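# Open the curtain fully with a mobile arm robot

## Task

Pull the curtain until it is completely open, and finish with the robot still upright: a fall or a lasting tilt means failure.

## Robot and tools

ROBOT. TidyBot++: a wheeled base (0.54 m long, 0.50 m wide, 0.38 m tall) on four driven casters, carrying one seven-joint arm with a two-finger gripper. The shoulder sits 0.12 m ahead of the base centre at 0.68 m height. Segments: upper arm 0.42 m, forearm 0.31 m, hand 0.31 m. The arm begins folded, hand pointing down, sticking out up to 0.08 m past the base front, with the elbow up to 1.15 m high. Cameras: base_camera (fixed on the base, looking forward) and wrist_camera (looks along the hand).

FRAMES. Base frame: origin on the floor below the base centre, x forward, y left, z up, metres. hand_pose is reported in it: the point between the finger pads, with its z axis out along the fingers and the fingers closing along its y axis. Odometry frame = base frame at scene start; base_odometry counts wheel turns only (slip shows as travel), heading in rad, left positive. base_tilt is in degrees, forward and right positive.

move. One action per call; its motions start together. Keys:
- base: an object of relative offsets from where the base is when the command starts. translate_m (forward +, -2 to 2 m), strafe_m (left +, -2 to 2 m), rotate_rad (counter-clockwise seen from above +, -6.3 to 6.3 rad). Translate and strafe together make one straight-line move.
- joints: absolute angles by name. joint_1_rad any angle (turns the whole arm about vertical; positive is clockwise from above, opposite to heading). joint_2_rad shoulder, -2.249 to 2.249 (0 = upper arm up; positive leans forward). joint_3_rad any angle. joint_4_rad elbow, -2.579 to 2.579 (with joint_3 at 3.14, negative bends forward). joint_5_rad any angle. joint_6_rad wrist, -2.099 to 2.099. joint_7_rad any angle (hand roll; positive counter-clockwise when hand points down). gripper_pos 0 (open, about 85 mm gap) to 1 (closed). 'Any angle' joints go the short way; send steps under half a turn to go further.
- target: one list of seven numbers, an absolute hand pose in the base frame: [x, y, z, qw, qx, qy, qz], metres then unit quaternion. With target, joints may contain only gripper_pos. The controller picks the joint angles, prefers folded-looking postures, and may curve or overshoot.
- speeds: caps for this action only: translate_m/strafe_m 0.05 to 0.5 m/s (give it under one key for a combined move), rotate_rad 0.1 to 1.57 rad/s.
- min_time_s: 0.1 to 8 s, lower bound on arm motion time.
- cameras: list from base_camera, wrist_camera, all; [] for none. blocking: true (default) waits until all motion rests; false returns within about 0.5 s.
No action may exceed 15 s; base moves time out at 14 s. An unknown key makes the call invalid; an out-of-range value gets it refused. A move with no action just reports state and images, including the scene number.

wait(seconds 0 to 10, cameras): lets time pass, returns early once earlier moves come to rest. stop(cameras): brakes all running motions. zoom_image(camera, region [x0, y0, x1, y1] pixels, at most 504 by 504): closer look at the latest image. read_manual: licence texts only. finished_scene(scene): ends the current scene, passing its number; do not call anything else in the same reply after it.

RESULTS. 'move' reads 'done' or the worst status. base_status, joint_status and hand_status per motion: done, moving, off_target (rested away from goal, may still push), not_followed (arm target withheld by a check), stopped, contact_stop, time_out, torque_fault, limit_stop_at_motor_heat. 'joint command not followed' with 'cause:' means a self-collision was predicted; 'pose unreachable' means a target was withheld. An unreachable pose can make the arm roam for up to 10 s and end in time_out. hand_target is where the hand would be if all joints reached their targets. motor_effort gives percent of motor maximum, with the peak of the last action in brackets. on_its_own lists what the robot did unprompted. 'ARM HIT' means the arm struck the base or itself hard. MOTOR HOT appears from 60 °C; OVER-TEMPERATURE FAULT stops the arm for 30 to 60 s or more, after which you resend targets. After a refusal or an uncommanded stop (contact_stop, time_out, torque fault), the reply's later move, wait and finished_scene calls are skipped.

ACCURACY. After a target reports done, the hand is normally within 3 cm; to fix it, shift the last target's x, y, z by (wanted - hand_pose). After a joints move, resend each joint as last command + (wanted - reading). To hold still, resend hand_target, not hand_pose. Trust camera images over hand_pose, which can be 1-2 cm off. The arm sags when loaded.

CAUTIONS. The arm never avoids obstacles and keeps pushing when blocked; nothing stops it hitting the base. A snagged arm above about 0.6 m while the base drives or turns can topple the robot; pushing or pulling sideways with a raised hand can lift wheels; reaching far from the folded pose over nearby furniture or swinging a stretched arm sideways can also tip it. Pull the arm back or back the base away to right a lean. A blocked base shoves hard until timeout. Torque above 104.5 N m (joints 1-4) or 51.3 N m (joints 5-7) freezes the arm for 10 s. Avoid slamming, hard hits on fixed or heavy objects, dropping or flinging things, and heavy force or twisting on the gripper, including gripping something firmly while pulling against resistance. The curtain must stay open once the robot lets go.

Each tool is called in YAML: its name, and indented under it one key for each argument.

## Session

move:
  joints: {"joint_6_rad": 0.8}
  cameras: ["all"]

Scene clock: 2.20 s.
move: done
base_odometry: x=+0.000 y=+0.000 heading=+0.000
base_tilt: forward=+0.1 right=+0.3
base_status: not commanded
joint_positions: joint_1_rad=-0.014 joint_2_rad=-0.339 joint_3_rad=+3.100 joint_4_rad=-2.532 joint_5_rad=+0.004 joint_6_rad=+0.698 joint_7_rad=+1.562 gripper_pos=+0.000
joint_status: all done
motor_effort: joint_1_rad=+0(1) joint_2_rad=-5(6) joint_3_rad=+0(1) joint_4_rad=+17(17) joint_5_rad=+0(1) joint_6_rad=+10(10) joint_7_rad=-1(1)
hand_pose: x=+0.5437 y=+0.0280 z=+0.9184 quat_wxyz=(-0.018, +0.680, +0.022, +0.733) (m; base frame)
hand_target: x=+0.5397 y=+0.0283 z=+0.9499 quat_wxyz=(-0.019, +0.642, +0.022, +0.767) (m; base frame)
hand_status: not commanded
pictures: base_camera, wrist_camera
camera_calibration:
wrist_camera: T_world_to_cam=[[0.0519561, -0.998621, -0.00750606, 0.00764224], [0.0826987, 0.0117928, -0.996505, 0.92972], [0.995219, 0.0511537, 0.0831974, -0.485692], [0, 0, 0, 1]] pos_world=[0.406086, 0.0215127, 0.966936]

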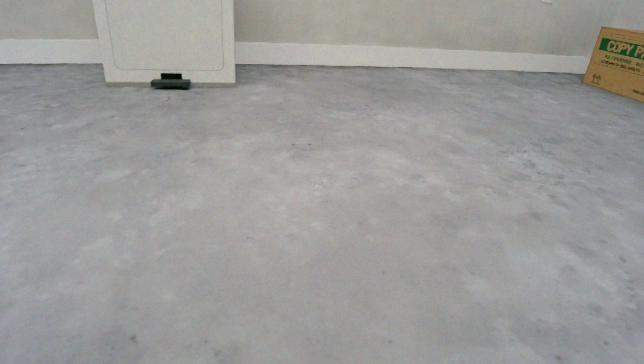

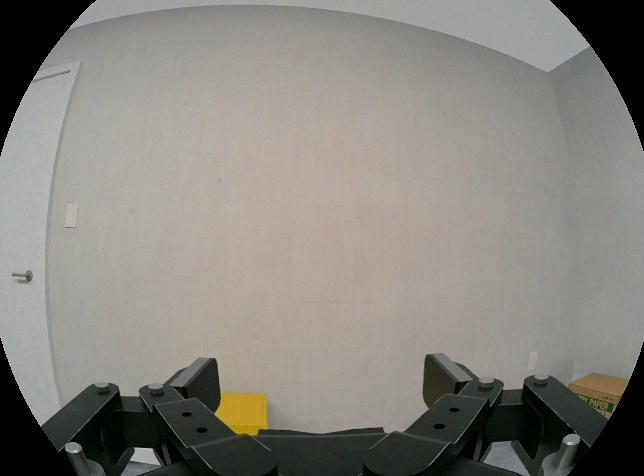

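move:
  base: {"rotate_rad": 1.5}
  cameras: ["all"]

Scene clock: 11.80 s.
move: done
base_odometry: x=+0.000 y=+0.000 heading=+1.499
base_tilt: forward=+0.0 right=+0.3
base_status: done
joint_positions: joint_1_rad=-0.014 joint_2_rad=-0.339 joint_3_rad=+3.100 joint_4_rad=-2.532 joint_5_rad=+0.004 joint_6_rad=+0.698 joint_7_rad=+1.562 gripper_pos=+0.000
joint_status: not commanded
motor_effort: joint_1_rad=+0(2) joint_2_rad=-6(7) joint_3_rad=+0(2) joint_4_rad=+17(17) joint_5_rad=-1(1) joint_6_rad=+10(10) joint_7_rad=-1(1)
hand_pose: x=+0.5437 y=+0.0281 z=+0.9184 quat_wxyz=(-0.018, +0.680, +0.022, +0.733) (m; base frame)
hand_target: x=+0.5397 y=+0.0283 z=+0.9499 quat_wxyz=(-0.019, +0.642, +0.022, +0.767) (m; base frame)
hand_status: not commanded
pictures: base_camera, wrist_camera
camera_calibration:
wrist_camera: T_world_to_cam=[[0.0521551, -0.998611, -0.00749262, 0.0076482], [0.0826964, 0.0117959, -0.996505, 0.92972], [0.995209, 0.0513532, 0.0831967, -0.485696], [0, 0, 0, 1]] pos_world=[0.406086, 0.0216128, 0.966936]

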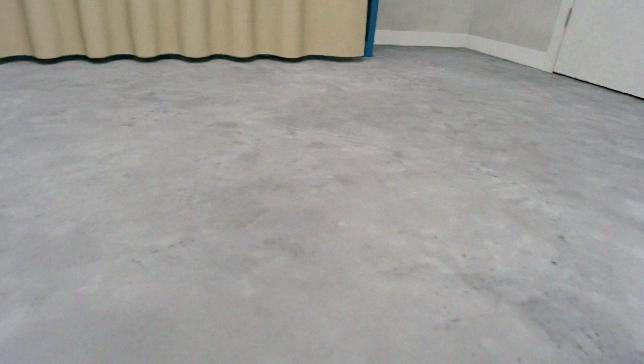

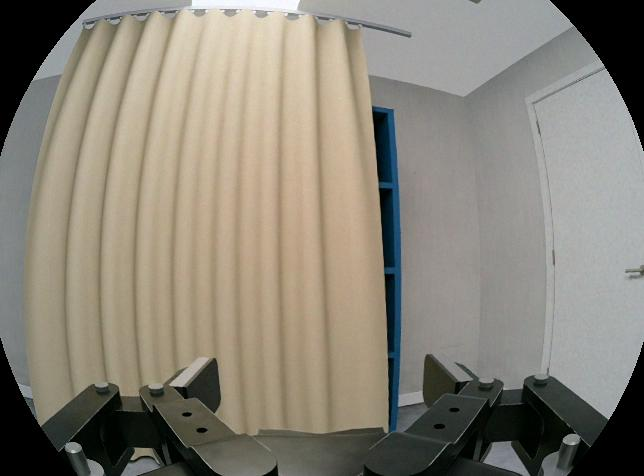

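zoom_image:
  camera: "base_camera"
  region: [0, 0, 400, 100]

move:
  base: {"rotate_rad": 0.611}
  target: [0.65, -0.1, 1.0, -0.4137, 0.5735, 0.4137, 0.5735]
  cameras: ["base_camera"]

Scaled by 1.260.

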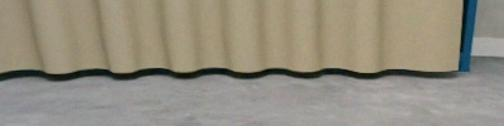

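Scene clock: 32.67 s.
move: off_target
base_odometry: x=+0.000 y=+0.000 heading=+2.109
base_tilt: forward=+0.0 right=+0.3
base_status: done
joint_positions: joint_1_rad=-1.786 joint_2_rad=-0.699 joint_3_rad=+5.309 joint_4_rad=-0.979 joint_5_rad=+1.948 joint_6_rad=+1.543 joint_7_rad=+0.143 gripper_pos=+0.000
joint_status: not commanded
motor_effort: joint_1_rad=+0(4) joint_2_rad=+28(30) joint_3_rad=-9(11) joint_4_rad=+12(18) joint_5_rad=-9(10) joint_6_rad=+0(10) joint_7_rad=-1(1)
hand_pose: x=+0.6240 y=-0.1734 z=+1.1092 quat_wxyz=(-0.267, +0.518, +0.370, +0.723) (m; base frame)
hand_target: x=+0.6154 y=-0.1843 z=+1.0863 quat_wxyz=(-0.284, +0.535, +0.377, +0.701) (m; base frame)
hand_status: off_target (0.134 m and 25.4 deg from the pose sent, 0.185 m and 68.5 deg at the start)
pictures: base_camera

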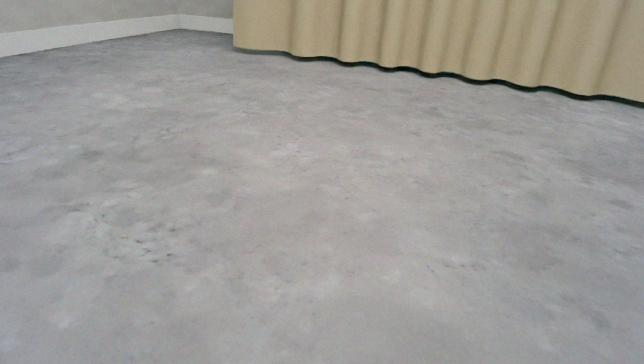

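move:
  base: {"translate_m": 0.7, "strafe_m": -1.33}
  joints: {"joint_1_rad": 0.695, "joint_2_rad": 0.67, "joint_3_rad": 3.237, "joint_4_rad": -0.901, "joint_5_rad": 1.493, "joint_6_rad": 1.954, "joint_7_rad": 0.05}
  cameras: ["all"]

Scene clock: 51.53 s.
move: done
base_odometry: x=+0.783 y=+1.283 heading=+2.109
base_tilt: forward=+0.1 right=+0.4
base_status: done
joint_positions: joint_1_rad=+0.689 joint_2_rad=+0.641 joint_3_rad=+3.255 joint_4_rad=-0.928 joint_5_rad=+1.566 joint_6_rad=+1.874 joint_7_rad=+0.098 gripper_pos=+0.000
joint_status: all done
motor_effort: joint_1_rad=+1(3) joint_2_rad=-33(38) joint_3_rad=-2(11) joint_4_rad=+13(15) joint_5_rad=-9(11) joint_6_rad=+0(6) joint_7_rad=-1(2)
hand_pose: x=+0.6806 y=-0.1051 z=+1.0004 quat_wxyz=(-0.331, +0.606, +0.405, +0.599) (m; base frame)
hand_target: x=+0.6641 y=-0.0977 z=+1.0163 quat_wxyz=(-0.380, +0.570, +0.408, +0.603) (m; base frame)
hand_status: not commanded
pictures: base_camera, wrist_camera
camera_calibration:
wrist_camera: T_world_to_cam=[[0.88582, -0.458932, 0.0685924, -0.718746], [0.0362055, -0.0790123, -0.996216, 1.02346], [0.462615, 0.884951, -0.0533749, -0.035202], [0, 0, 0, 1]] pos_world=[0.61591, -0.217838, 1.06701]

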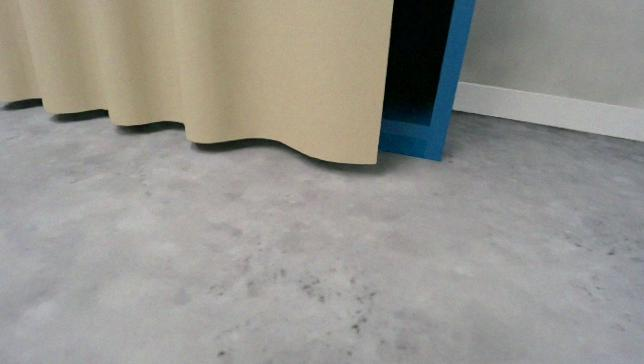

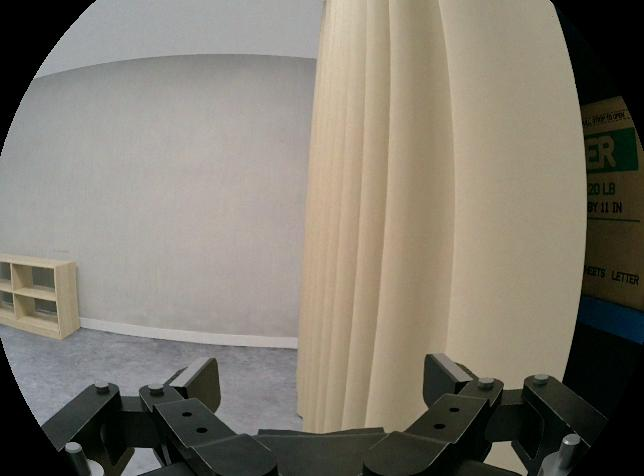

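move:
  base: {"translate_m": 0.18, "strafe_m": -0.122}
  cameras: ["all"]

Scene clock: 70.50 s.
move: done
base_odometry: x=+0.796 y=+1.500 heading=+2.109
base_tilt: forward=+0.1 right=+0.3
base_status: done
joint_positions: joint_1_rad=+0.689 joint_2_rad=+0.645 joint_3_rad=+3.254 joint_4_rad=-0.926 joint_5_rad=+1.564 joint_6_rad=+1.879 joint_7_rad=+0.097 gripper_pos=+0.000
joint_status: not commanded
motor_effort: joint_1_rad=+0(2) joint_2_rad=-33(37) joint_3_rad=-2(3) joint_4_rad=+13(14) joint_5_rad=-9(10) joint_6_rad=+0(2) joint_7_rad=-1(1)
hand_pose: x=+0.6801 y=-0.1048 z=+0.9995 quat_wxyz=(-0.335, +0.604, +0.405, +0.599) (m; base frame)
hand_target: x=+0.6641 y=-0.0977 z=+1.0163 quat_wxyz=(-0.380, +0.570, +0.408, +0.603) (m; base frame)
hand_status: not commanded
pictures: base_camera, wrist_camera
camera_calibration:
wrist_camera: T_world_to_cam=[[0.888772, -0.453546, 0.066188, -0.717101], [0.0361183, -0.0746541, -0.996555, 1.0235], [0.456925, 0.888101, -0.0499692, -0.0344244], [0, 0, 0, 1]] pos_world=[0.616101, -0.218258, 1.06571]

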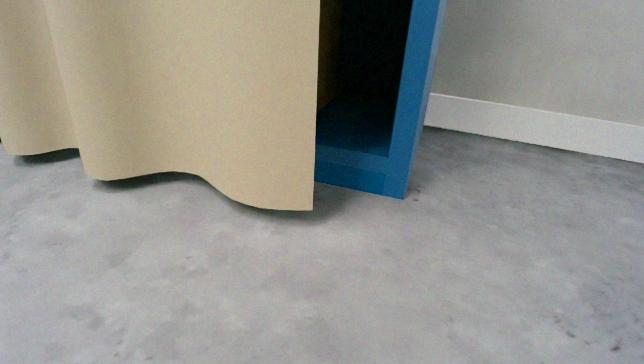

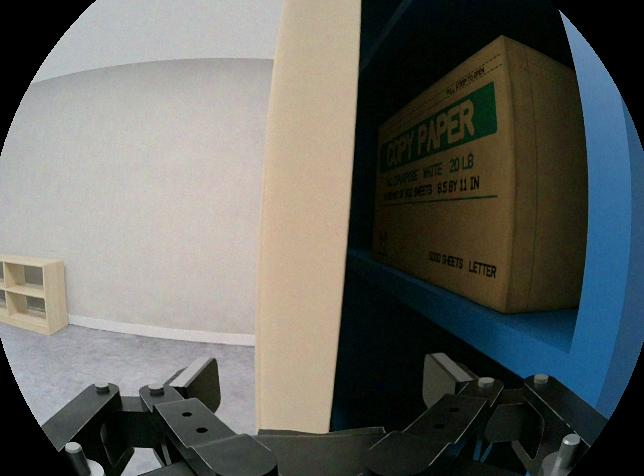

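move:
  base: {"translate_m": 0.075, "strafe_m": 0.136}
  speeds: {"translate_m": 0.15}

move:
  joints: {"gripper_pos": 1.0}
  cameras: ["all"]

Scene clock: 86.63 s.
move: done
base_odometry: x=+0.640 y=+1.495 heading=+2.109
base_tilt: forward=+0.1 right=+0.3
base_status: done
joint_positions: joint_1_rad=+0.692 joint_2_rad=+0.645 joint_3_rad=+3.250 joint_4_rad=-0.926 joint_5_rad=+1.563 joint_6_rad=+1.879 joint_7_rad=+0.097 gripper_pos=+0.000
joint_status: not commanded
motor_effort: joint_1_rad=+0(3) joint_2_rad=-35(35) joint_3_rad=-2(3) joint_4_rad=+13(14) joint_5_rad=-9(10) joint_6_rad=+1(1) joint_7_rad=-1(1)
hand_pose: x=+0.6796 y=-0.1047 z=+1.0004 quat_wxyz=(-0.335, +0.603, +0.405, +0.600) (m; base frame)
hand_target: x=+0.6641 y=-0.0977 z=+1.0163 quat_wxyz=(-0.380, +0.570, +0.408, +0.603) (m; base frame)
hand_status: not commanded
pictures: none

Scene clock: 87.73 s.
move: done
base_odometry: x=+0.640 y=+1.495 heading=+2.109
base_tilt: forward=+0.1 right=+0.3
base_status: not commanded
joint_positions: joint_1_rad=+0.692 joint_2_rad=+0.645 joint_3_rad=+3.250 joint_4_rad=-0.926 joint_5_rad=+1.562 joint_6_rad=+1.879 joint_7_rad=+0.097 gripper_pos=+0.992
joint_status: all done
motor_effort: joint_1_rad=+1(1) joint_2_rad=-34(34) joint_3_rad=-2(3) joint_4_rad=+13(13) joint_5_rad=-9(10) joint_6_rad=+1(1) joint_7_rad=-1(1)
hand_pose: x=+0.6797 y=-0.1046 z=+1.0008 quat_wxyz=(-0.336, +0.602, +0.405, +0.600) (m; base frame)
hand_target: x=+0.6641 y=-0.0977 z=+1.0163 quat_wxyz=(-0.380, +0.570, +0.408, +0.603) (m; base frame)
hand_status: not commanded
pictures: base_camera, wrist_camera
camera_calibration:
wrist_camera: T_world_to_cam=[[0.889246, -0.452489, 0.0670497, -0.717813], [0.0389391, -0.071167, -0.996704, 1.02339], [0.45577, 0.888926, -0.0456654, -0.037801], [0, 0, 0, 1]] pos_world=[0.615691, -0.218369, 1.06642]

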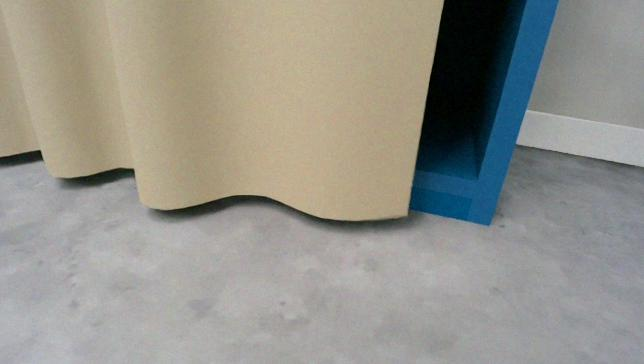

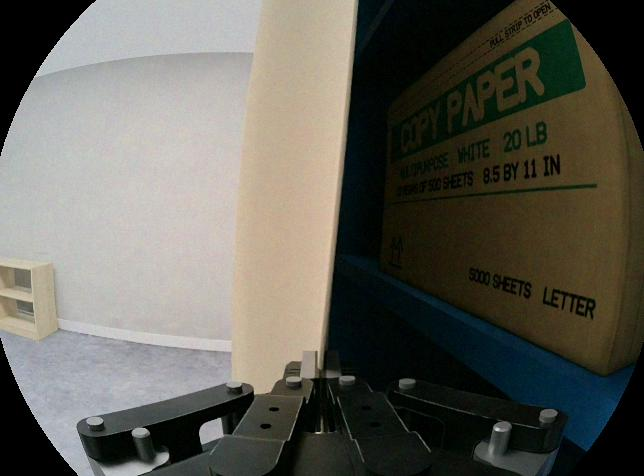

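zoom_image:
  camera: "wrist_camera"
  region: [260, 300, 400, 450]

Scaled by 3.360.

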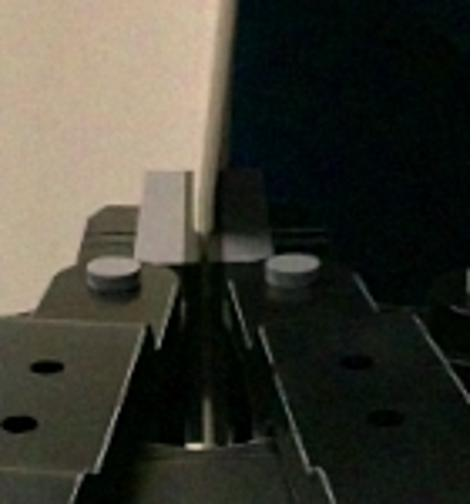

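move:
  joints: {"gripper_pos": 0.3}

move:
  base: {"translate_m": 0.014, "strafe_m": 0.027}
  speeds: {"translate_m": 0.1}

move:
  joints: {"gripper_pos": 1.0}
  cameras: ["wrist_camera"]

zoom_image:
  camera: "wrist_camera"
  region: [260, 300, 400, 450]

Scene clock: 102.37 s.
move: done
base_odometry: x=+0.640 y=+1.495 heading=+2.109
base_tilt: forward=+0.1 right=+0.3
base_status: not commanded
joint_positions: joint_1_rad=+0.692 joint_2_rad=+0.645 joint_3_rad=+3.250 joint_4_rad=-0.926 joint_5_rad=+1.562 joint_6_rad=+1.879 joint_7_rad=+0.097 gripper_pos=+0.300
joint_status: all done
motor_effort: joint_1_rad=+0(1) joint_2_rad=-32(34) joint_3_rad=-2(3) joint_4_rad=+13(14) joint_5_rad=-9(10) joint_6_rad=+0(1) joint_7_rad=-1(1)
hand_pose: x=+0.6797 y=-0.1046 z=+1.0008 quat_wxyz=(-0.336, +0.602, +0.405, +0.600) (m; base frame)
hand_target: x=+0.6641 y=-0.0977 z=+1.0163 quat_wxyz=(-0.380, +0.570, +0.408, +0.603) (m; base frame)
hand_status: not commanded
pictures: none

Scene clock: 103.23 s.
move: done
base_odometry: x=+0.610 y=+1.494 heading=+2.109
base_tilt: forward=+0.1 right=+0.3
base_status: done
joint_positions: joint_1_rad=+0.691 joint_2_rad=+0.645 joint_3_rad=+3.247 joint_4_rad=-0.926 joint_5_rad=+1.562 joint_6_rad=+1.879 joint_7_rad=+0.097 gripper_pos=+0.300
joint_status: not commanded
motor_effort: joint_1_rad=+1(3) joint_2_rad=-33(35) joint_3_rad=-2(4) joint_4_rad=+13(13) joint_5_rad=-9(10) joint_6_rad=+0(2) joint_7_rad=-1(1)
hand_pose: x=+0.6796 y=-0.1034 z=+1.0013 quat_wxyz=(-0.336, +0.601, +0.406, +0.600) (m; base frame)
hand_target: x=+0.6641 y=-0.0977 z=+1.0163 quat_wxyz=(-0.380, +0.570, +0.408, +0.603) (m; base frame)
hand_status: not commanded
pictures: none

Scene clock: 104.17 s.
move: done
base_odometry: x=+0.610 y=+1.494 heading=+2.109
base_tilt: forward=+0.1 right=+0.3
base_status: not commanded
joint_positions: joint_1_rad=+0.691 joint_2_rad=+0.645 joint_3_rad=+3.247 joint_4_rad=-0.926 joint_5_rad=+1.562 joint_6_rad=+1.879 joint_7_rad=+0.097 gripper_pos=+0.990
joint_status: all done
motor_effort: joint_1_rad=+1(1) joint_2_rad=-33(34) joint_3_rad=-2(3) joint_4_rad=+13(13) joint_5_rad=-9(10) joint_6_rad=+1(2) joint_7_rad=-1(1)
hand_pose: x=+0.6796 y=-0.1034 z=+1.0013 quat_wxyz=(-0.336, +0.601, +0.406, +0.600) (m; base frame)
hand_target: x=+0.6641 y=-0.0977 z=+1.0163 quat_wxyz=(-0.380, +0.570, +0.408, +0.603) (m; base frame)
hand_status: not commanded
pictures: wrist_camera
camera_calibration:
wrist_camera: T_world_to_cam=[[0.890423, -0.45012, 0.0673628, -0.718189], [0.0400882, -0.0698668, -0.996751, 1.02337], [0.453364, 0.890231, -0.0441665, -0.038637], [0, 0, 0, 1]] pos_world=[0.615984, -0.217376, 1.06672]

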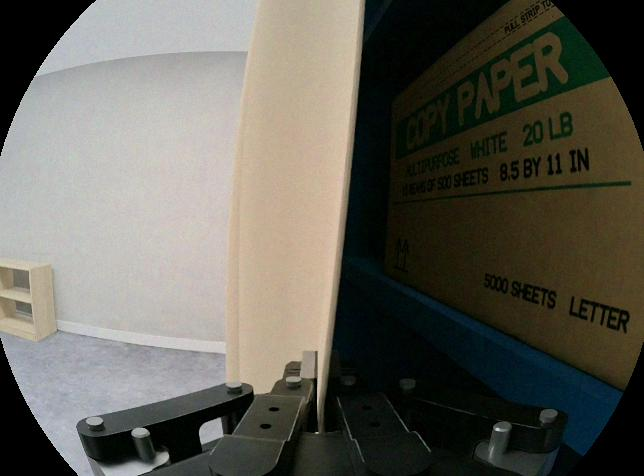

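Scaled by 3.360.

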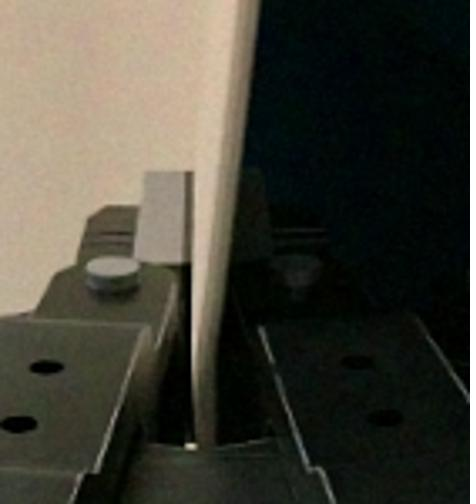

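move:
  base: {"translate_m": 0.316, "strafe_m": 1.054}
  speeds: {"translate_m": 0.22}
  cameras: ["all"]

Scene clock: 122.90 s.
move: done
base_odometry: x=-0.458 y=+1.225 heading=+2.109
base_tilt: forward=+0.1 right=+0.3
base_status: done
joint_positions: joint_1_rad=+0.702 joint_2_rad=+0.645 joint_3_rad=+3.243 joint_4_rad=-0.910 joint_5_rad=+1.482 joint_6_rad=+1.879 joint_7_rad=+0.097 gripper_pos=+0.990
joint_status: not commanded
motor_effort: joint_1_rad=-3(5) joint_2_rad=-28(36) joint_3_rad=-1(4) joint_4_rad=+11(14) joint_5_rad=-1(10) joint_6_rad=+3(3) joint_7_rad=-1(1)
hand_pose: x=+0.6782 y=-0.1078 z=+1.0294 quat_wxyz=(-0.335, +0.573, +0.401, +0.631) (m; base frame)
hand_target: x=+0.6641 y=-0.0977 z=+1.0163 quat_wxyz=(-0.380, +0.570, +0.408, +0.603) (m; base frame)
hand_status: not commanded
pictures: base_camera, wrist_camera
camera_calibration:
wrist_camera: T_world_to_cam=[[0.881452, -0.459893, 0.107431, -0.757015], [0.10924, -0.0227663, -0.993755, 1.00622], [0.459467, 0.887682, 0.0301713, -0.113708], [0, 0, 0, 1]] pos_world=[0.609598, -0.224301, 1.08469]

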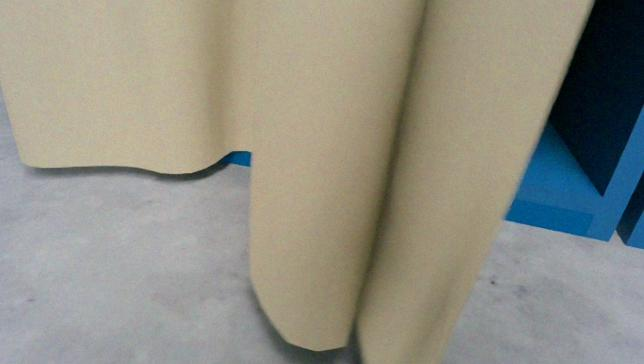

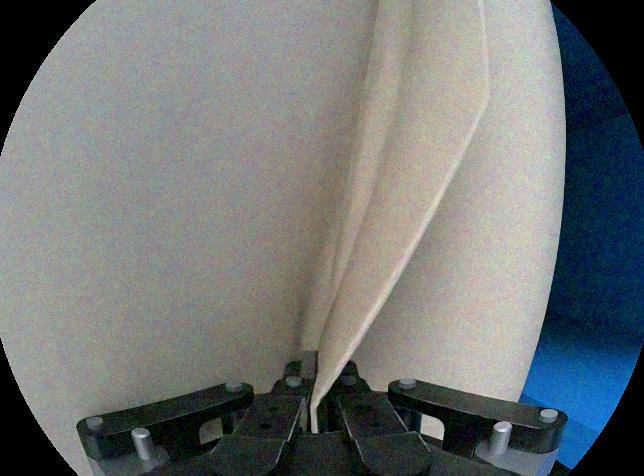

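move:
  base: {"translate_m": 0.159, "strafe_m": 0.421}
  speeds: {"translate_m": 0.2}
  cameras: ["all"]

Scene clock: 136.97 s.
move: done
base_odometry: x=-0.901 y=+1.146 heading=+2.108
base_tilt: forward=+0.0 right=+0.3
base_status: done
joint_positions: joint_1_rad=+0.718 joint_2_rad=+0.645 joint_3_rad=+3.241 joint_4_rad=-0.905 joint_5_rad=+1.462 joint_6_rad=+1.879 joint_7_rad=+0.097 gripper_pos=+0.990
joint_status: not commanded
motor_effort: joint_1_rad=-5(7) joint_2_rad=-27(31) joint_3_rad=-2(3) joint_4_rad=+10(11) joint_5_rad=+2(4) joint_6_rad=+1(3) joint_7_rad=-1(1)
hand_pose: x=+0.6760 y=-0.1160 z=+1.0366 quat_wxyz=(-0.330, +0.568, +0.396, +0.641) (m; base frame)
hand_target: x=+0.6641 y=-0.0977 z=+1.0163 quat_wxyz=(-0.380, +0.570, +0.408, +0.603) (m; base frame)
hand_status: not commanded
pictures: base_camera, wrist_camera
camera_calibration:
wrist_camera: T_world_to_cam=[[0.873227, -0.472919, 0.117564, -0.766019], [0.126577, -0.0128531, -0.991874, 1.00089], [0.470587, 0.881012, 0.0486368, -0.133128], [0, 0, 0, 1]] pos_world=[0.604869, -0.232113, 1.08928]

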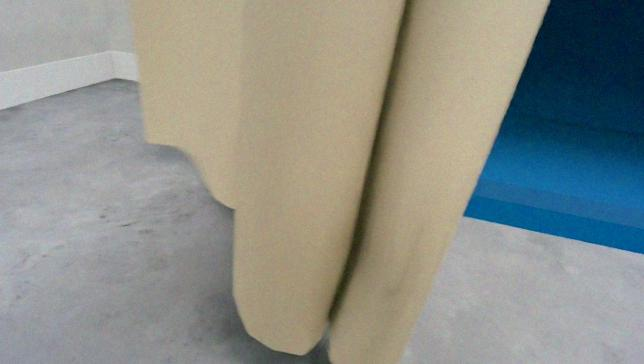

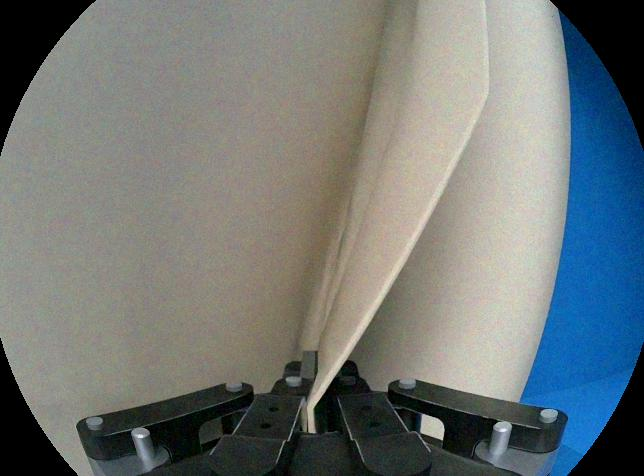

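move:
  base: {"translate_m": 0.071, "strafe_m": 0.187}
  speeds: {"translate_m": 0.15}
  cameras: ["all"]

Scene clock: 147.27 s.
move: done
base_odometry: x=-1.098 y=+1.111 heading=+2.108
base_tilt: forward=+0.1 right=+0.3
base_status: done
joint_positions: joint_1_rad=+0.727 joint_2_rad=+0.645 joint_3_rad=+3.240 joint_4_rad=-0.903 joint_5_rad=+1.452 joint_6_rad=+1.879 joint_7_rad=+0.097 gripper_pos=+0.990
joint_status: not commanded
motor_effort: joint_1_rad=-6(9) joint_2_rad=-27(29) joint_3_rad=-2(3) joint_4_rad=+10(10) joint_5_rad=+3(5) joint_6_rad=+2(3) joint_7_rad=-1(1)
hand_pose: x=+0.6748 y=-0.1205 z=+1.0400 quat_wxyz=(-0.328, +0.566, +0.394, +0.646) (m; base frame)
hand_target: x=+0.6641 y=-0.0977 z=+1.0163 quat_wxyz=(-0.380, +0.570, +0.408, +0.603) (m; base frame)
hand_status: not commanded
pictures: base_camera, wrist_camera
camera_calibration:
wrist_camera: T_world_to_cam=[[0.868544, -0.480285, 0.122302, -0.77021], [0.134989, -0.00819044, -0.990813, 0.998203], [0.476874, 0.877074, 0.0577196, -0.142892], [0, 0, 0, 1]] pos_world=[0.602356, -0.236417, 1.09148]

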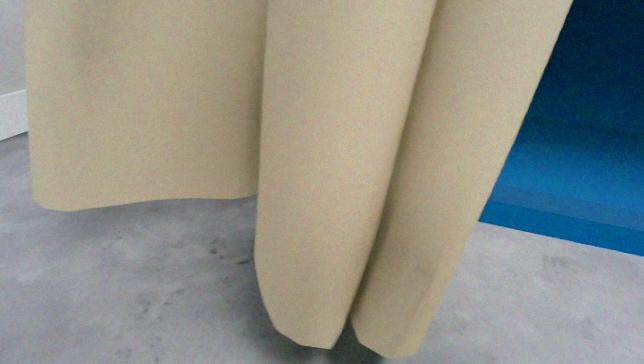

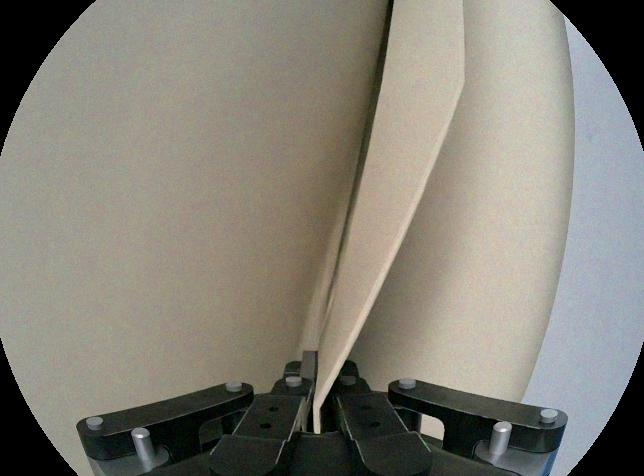

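move:
  base: {"translate_m": 0.035, "strafe_m": 0.094}
  speeds: {"translate_m": 0.12}

move:
  base: {"translate_m": 0.018, "strafe_m": 0.047}
  speeds: {"translate_m": 0.1}
  cameras: ["all"]

Scene clock: 159.87 s.
move: done
base_odometry: x=-1.196 y=+1.093 heading=+2.108
base_tilt: forward=+0.1 right=+0.4
base_status: done
joint_positions: joint_1_rad=+0.735 joint_2_rad=+0.643 joint_3_rad=+3.239 joint_4_rad=-0.895 joint_5_rad=+1.423 joint_6_rad=+1.879 joint_7_rad=+0.096 gripper_pos=+0.990
joint_status: not commanded
motor_effort: joint_1_rad=-9(10) joint_2_rad=-24(28) joint_3_rad=-1(3) joint_4_rad=+9(10) joint_5_rad=+8(9) joint_6_rad=+3(3) joint_7_rad=-1(1)
hand_pose: x=+0.6726 y=-0.1241 z=+1.0513 quat_wxyz=(-0.324, +0.556, +0.392, +0.657) (m; base frame)
hand_target: x=+0.6641 y=-0.0977 z=+1.0163 quat_wxyz=(-0.380, +0.570, +0.408, +0.603) (m; base frame)
hand_status: not commanded
pictures: none

Scene clock: 160.87 s.
move: done
base_odometry: x=-1.246 y=+1.084 heading=+2.108
base_tilt: forward=+0.1 right=+0.3
base_status: done
joint_positions: joint_1_rad=+0.746 joint_2_rad=+0.637 joint_3_rad=+3.239 joint_4_rad=-0.891 joint_5_rad=+1.402 joint_6_rad=+1.879 joint_7_rad=+0.095 gripper_pos=+0.990
joint_status: not commanded
motor_effort: joint_1_rad=-10(12) joint_2_rad=-22(25) joint_3_rad=-2(3) joint_4_rad=+8(9) joint_5_rad=+11(13) joint_6_rad=+3(4) joint_7_rad=-1(1)
hand_pose: x=+0.6686 y=-0.1285 z=+1.0618 quat_wxyz=(-0.319, +0.549, +0.391, +0.667) (m; base frame)
hand_target: x=+0.6641 y=-0.0977 z=+1.0163 quat_wxyz=(-0.380, +0.570, +0.408, +0.603) (m; base frame)
hand_status: not commanded
pictures: base_camera, wrist_camera
camera_calibration:
wrist_camera: T_world_to_cam=[[0.854204, -0.496266, 0.155102, -0.798588], [0.184757, 0.0108762, -0.982724, 0.981099], [0.486005, 0.868103, 0.100979, -0.187339], [0, 0, 0, 1]] pos_world=[0.59194, -0.244353, 1.10693]

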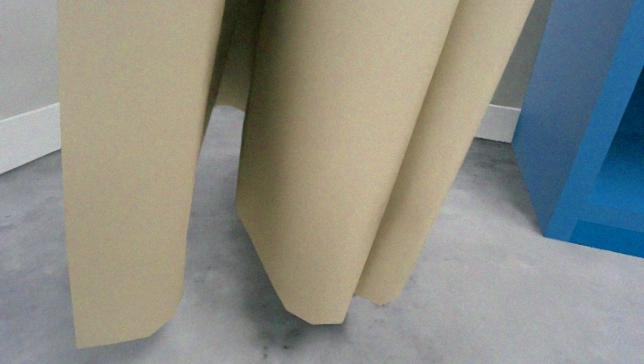

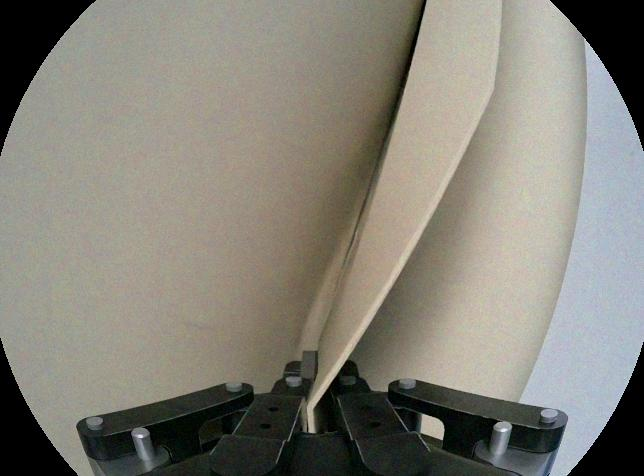

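move:
  base: {"translate_m": 0.018, "strafe_m": 0.047}
  speeds: {"translate_m": 0.1}
  cameras: ["all"]

Scene clock: 172.37 s.
move: done
base_odometry: x=-1.295 y=+1.076 heading=+2.107
base_tilt: forward=+0.0 right=+0.3
base_status: done
joint_positions: joint_1_rad=+0.757 joint_2_rad=+0.626 joint_3_rad=+3.239 joint_4_rad=-0.886 joint_5_rad=+1.380 joint_6_rad=+1.879 joint_7_rad=+0.095 gripper_pos=+0.990
joint_status: not commanded
motor_effort: joint_1_rad=-13(14) joint_2_rad=-20(24) joint_3_rad=-2(3) joint_4_rad=+8(8) joint_5_rad=+14(17) joint_6_rad=+5(5) joint_7_rad=-1(1)
hand_pose: x=+0.6632 y=-0.1319 z=+1.0744 quat_wxyz=(-0.312, +0.541, +0.391, +0.676) (m; base frame)
hand_target: x=+0.6641 y=-0.0977 z=+1.0163 quat_wxyz=(-0.380, +0.570, +0.408, +0.603) (m; base frame)
hand_status: not commanded
pictures: base_camera, wrist_camera
camera_calibration:
wrist_camera: T_world_to_cam=[[0.844877, -0.505402, 0.175362, -0.81435], [0.210873, 0.0133732, -0.977422, 0.971888], [0.491646, 0.86278, 0.117875, -0.20564], [0, 0, 0, 1]] pos_world=[0.584182, -0.247149, 1.11699]

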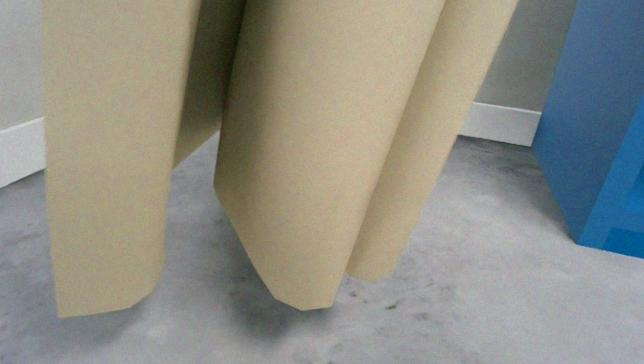

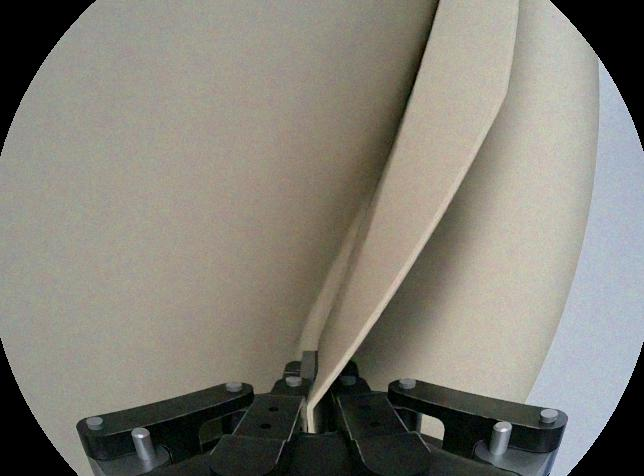

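move:
  base: {"translate_m": 0.014, "strafe_m": 0.037}
  speeds: {"translate_m": 0.1}
  cameras: ["base_camera"]

Scene clock: 179.67 s.
move: done
base_odometry: x=-1.334 y=+1.069 heading=+2.107
base_tilt: forward=+0.0 right=+0.4
base_status: done
joint_positions: joint_1_rad=+0.769 joint_2_rad=+0.619 joint_3_rad=+3.239 joint_4_rad=-0.883 joint_5_rad=+1.361 joint_6_rad=+1.879 joint_7_rad=+0.094 gripper_pos=+0.990
joint_status: not commanded
motor_effort: joint_1_rad=-15(17) joint_2_rad=-20(23) joint_3_rad=-2(3) joint_4_rad=+7(8) joint_5_rad=+17(19) joint_6_rad=+6(6) joint_7_rad=-1(1)
hand_pose: x=+0.6586 y=-0.1364 z=+1.0839 quat_wxyz=(-0.306, +0.536, +0.389, +0.684) (m; base frame)
hand_target: x=+0.6641 y=-0.0977 z=+1.0163 quat_wxyz=(-0.380, +0.570, +0.408, +0.603) (m; base frame)
hand_status: not commanded
pictures: base_camera

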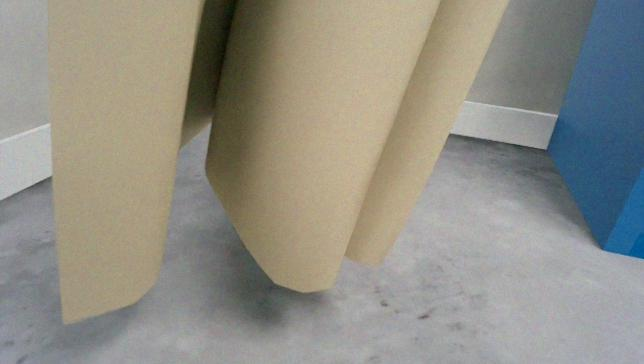

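move:
  joints: {"gripper_pos": 0}

move:
  base: {"translate_m": -0.08, "strafe_m": -0.2}
  speeds: {"translate_m": 0.25}

move:
  base: {"translate_m": -1.0}
  joints: {"joint_1_rad": -0.014, "joint_2_rad": -0.34, "joint_3_rad": 3.1, "joint_4_rad": -2.53, "joint_5_rad": 0, "joint_6_rad": 0.95, "joint_7_rad": 1.56}
  cameras: ["all"]

Scene clock: 190.30 s.
move: done
base_odometry: x=-1.334 y=+1.069 heading=+2.107
base_tilt: forward=+0.1 right=+0.3
base_status: not commanded
joint_positions: joint_1_rad=+0.718 joint_2_rad=+0.668 joint_3_rad=+3.243 joint_4_rad=-0.888 joint_5_rad=+1.503 joint_6_rad=+1.894 joint_7_rad=+0.094 gripper_pos=+0.000
joint_status: all done
motor_effort: joint_1_rad=-3(15) joint_2_rad=-36(39) joint_3_rad=-4(5) joint_4_rad=+13(15) joint_5_rad=-9(17) joint_6_rad=+1(7) joint_7_rad=-1(1)
hand_pose: x=+0.6783 y=-0.1192 z=+1.0160 quat_wxyz=(-0.334, +0.582, +0.402, +0.623) (m; base frame)
hand_target: x=+0.6641 y=-0.0977 z=+1.0163 quat_wxyz=(-0.380, +0.570, +0.408, +0.603) (m; base frame)
hand_status: not commanded
pictures: none

Scene clock: 192.17 s.
move: done
base_odometry: x=-1.121 y=+1.102 heading=+2.106
base_tilt: forward=+0.1 right=+0.3
base_status: done
joint_positions: joint_1_rad=+0.710 joint_2_rad=+0.668 joint_3_rad=+3.243 joint_4_rad=-0.888 joint_5_rad=+1.503 joint_6_rad=+1.894 joint_7_rad=+0.094 gripper_pos=+0.000
joint_status: not commanded
motor_effort: joint_1_rad=-1(4) joint_2_rad=-34(42) joint_3_rad=-3(5) joint_4_rad=+13(14) joint_5_rad=-10(12) joint_6_rad=+1(2) joint_7_rad=-1(1)
hand_pose: x=+0.6793 y=-0.1145 z=+1.0160 quat_wxyz=(-0.337, +0.580, +0.404, +0.621) (m; base frame)
hand_target: x=+0.6641 y=-0.0977 z=+1.0163 quat_wxyz=(-0.380, +0.570, +0.408, +0.603) (m; base frame)
hand_status: not commanded
pictures: none

Scene clock: 195.37 s.
move: done
base_odometry: x=-0.610 y=+0.242 heading=+2.106
base_tilt: forward=+0.0 right=+0.3
base_status: done
joint_positions: joint_1_rad=+0.005 joint_2_rad=-0.319 joint_3_rad=+3.117 joint_4_rad=-2.497 joint_5_rad=+0.057 joint_6_rad=+1.035 joint_7_rad=+1.511 gripper_pos=+0.000
joint_status: all done
motor_effort: joint_1_rad=+0(2) joint_2_rad=-6(40) joint_3_rad=+1(5) joint_4_rad=+17(18) joint_5_rad=-1(12) joint_6_rad=+9(9) joint_7_rad=-1(2)
hand_pose: x=+0.5276 y=+0.0267 z=+1.0306 quat_wxyz=(-0.032, +0.541, +0.020, +0.840) (m; base frame)
hand_target: x=+0.5278 y=+0.0275 z=+0.9968 quat_wxyz=(-0.022, +0.581, +0.018, +0.813) (m; base frame)
hand_status: not commanded
pictures: base_camera, wrist_camera
camera_calibration:
wrist_camera: T_world_to_cam=[[0.0767797, -0.996918, -0.0161049, 0.00371003], [0.418613, 0.0468919, -0.906953, 0.772375], [0.904913, 0.0628938, 0.420924, -0.779623], [0, 0, 0, 1]] pos_world=[0.381879, 0.0165139, 1.02873]

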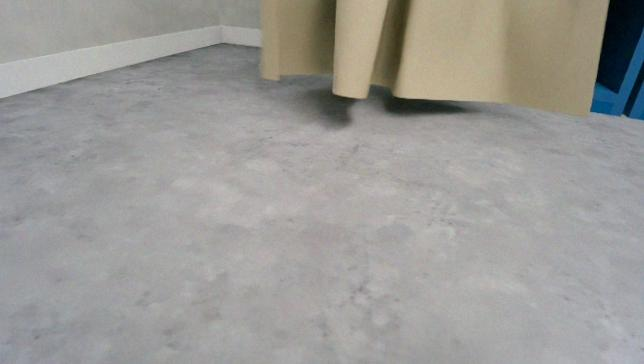

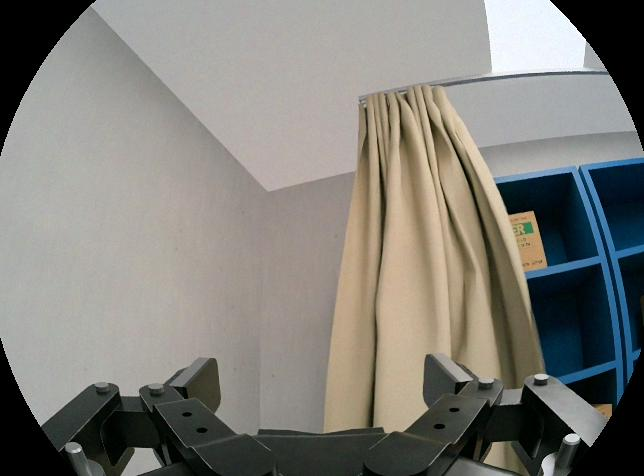

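finished_scene:
  scene: 2

The scene is finished: the task was done.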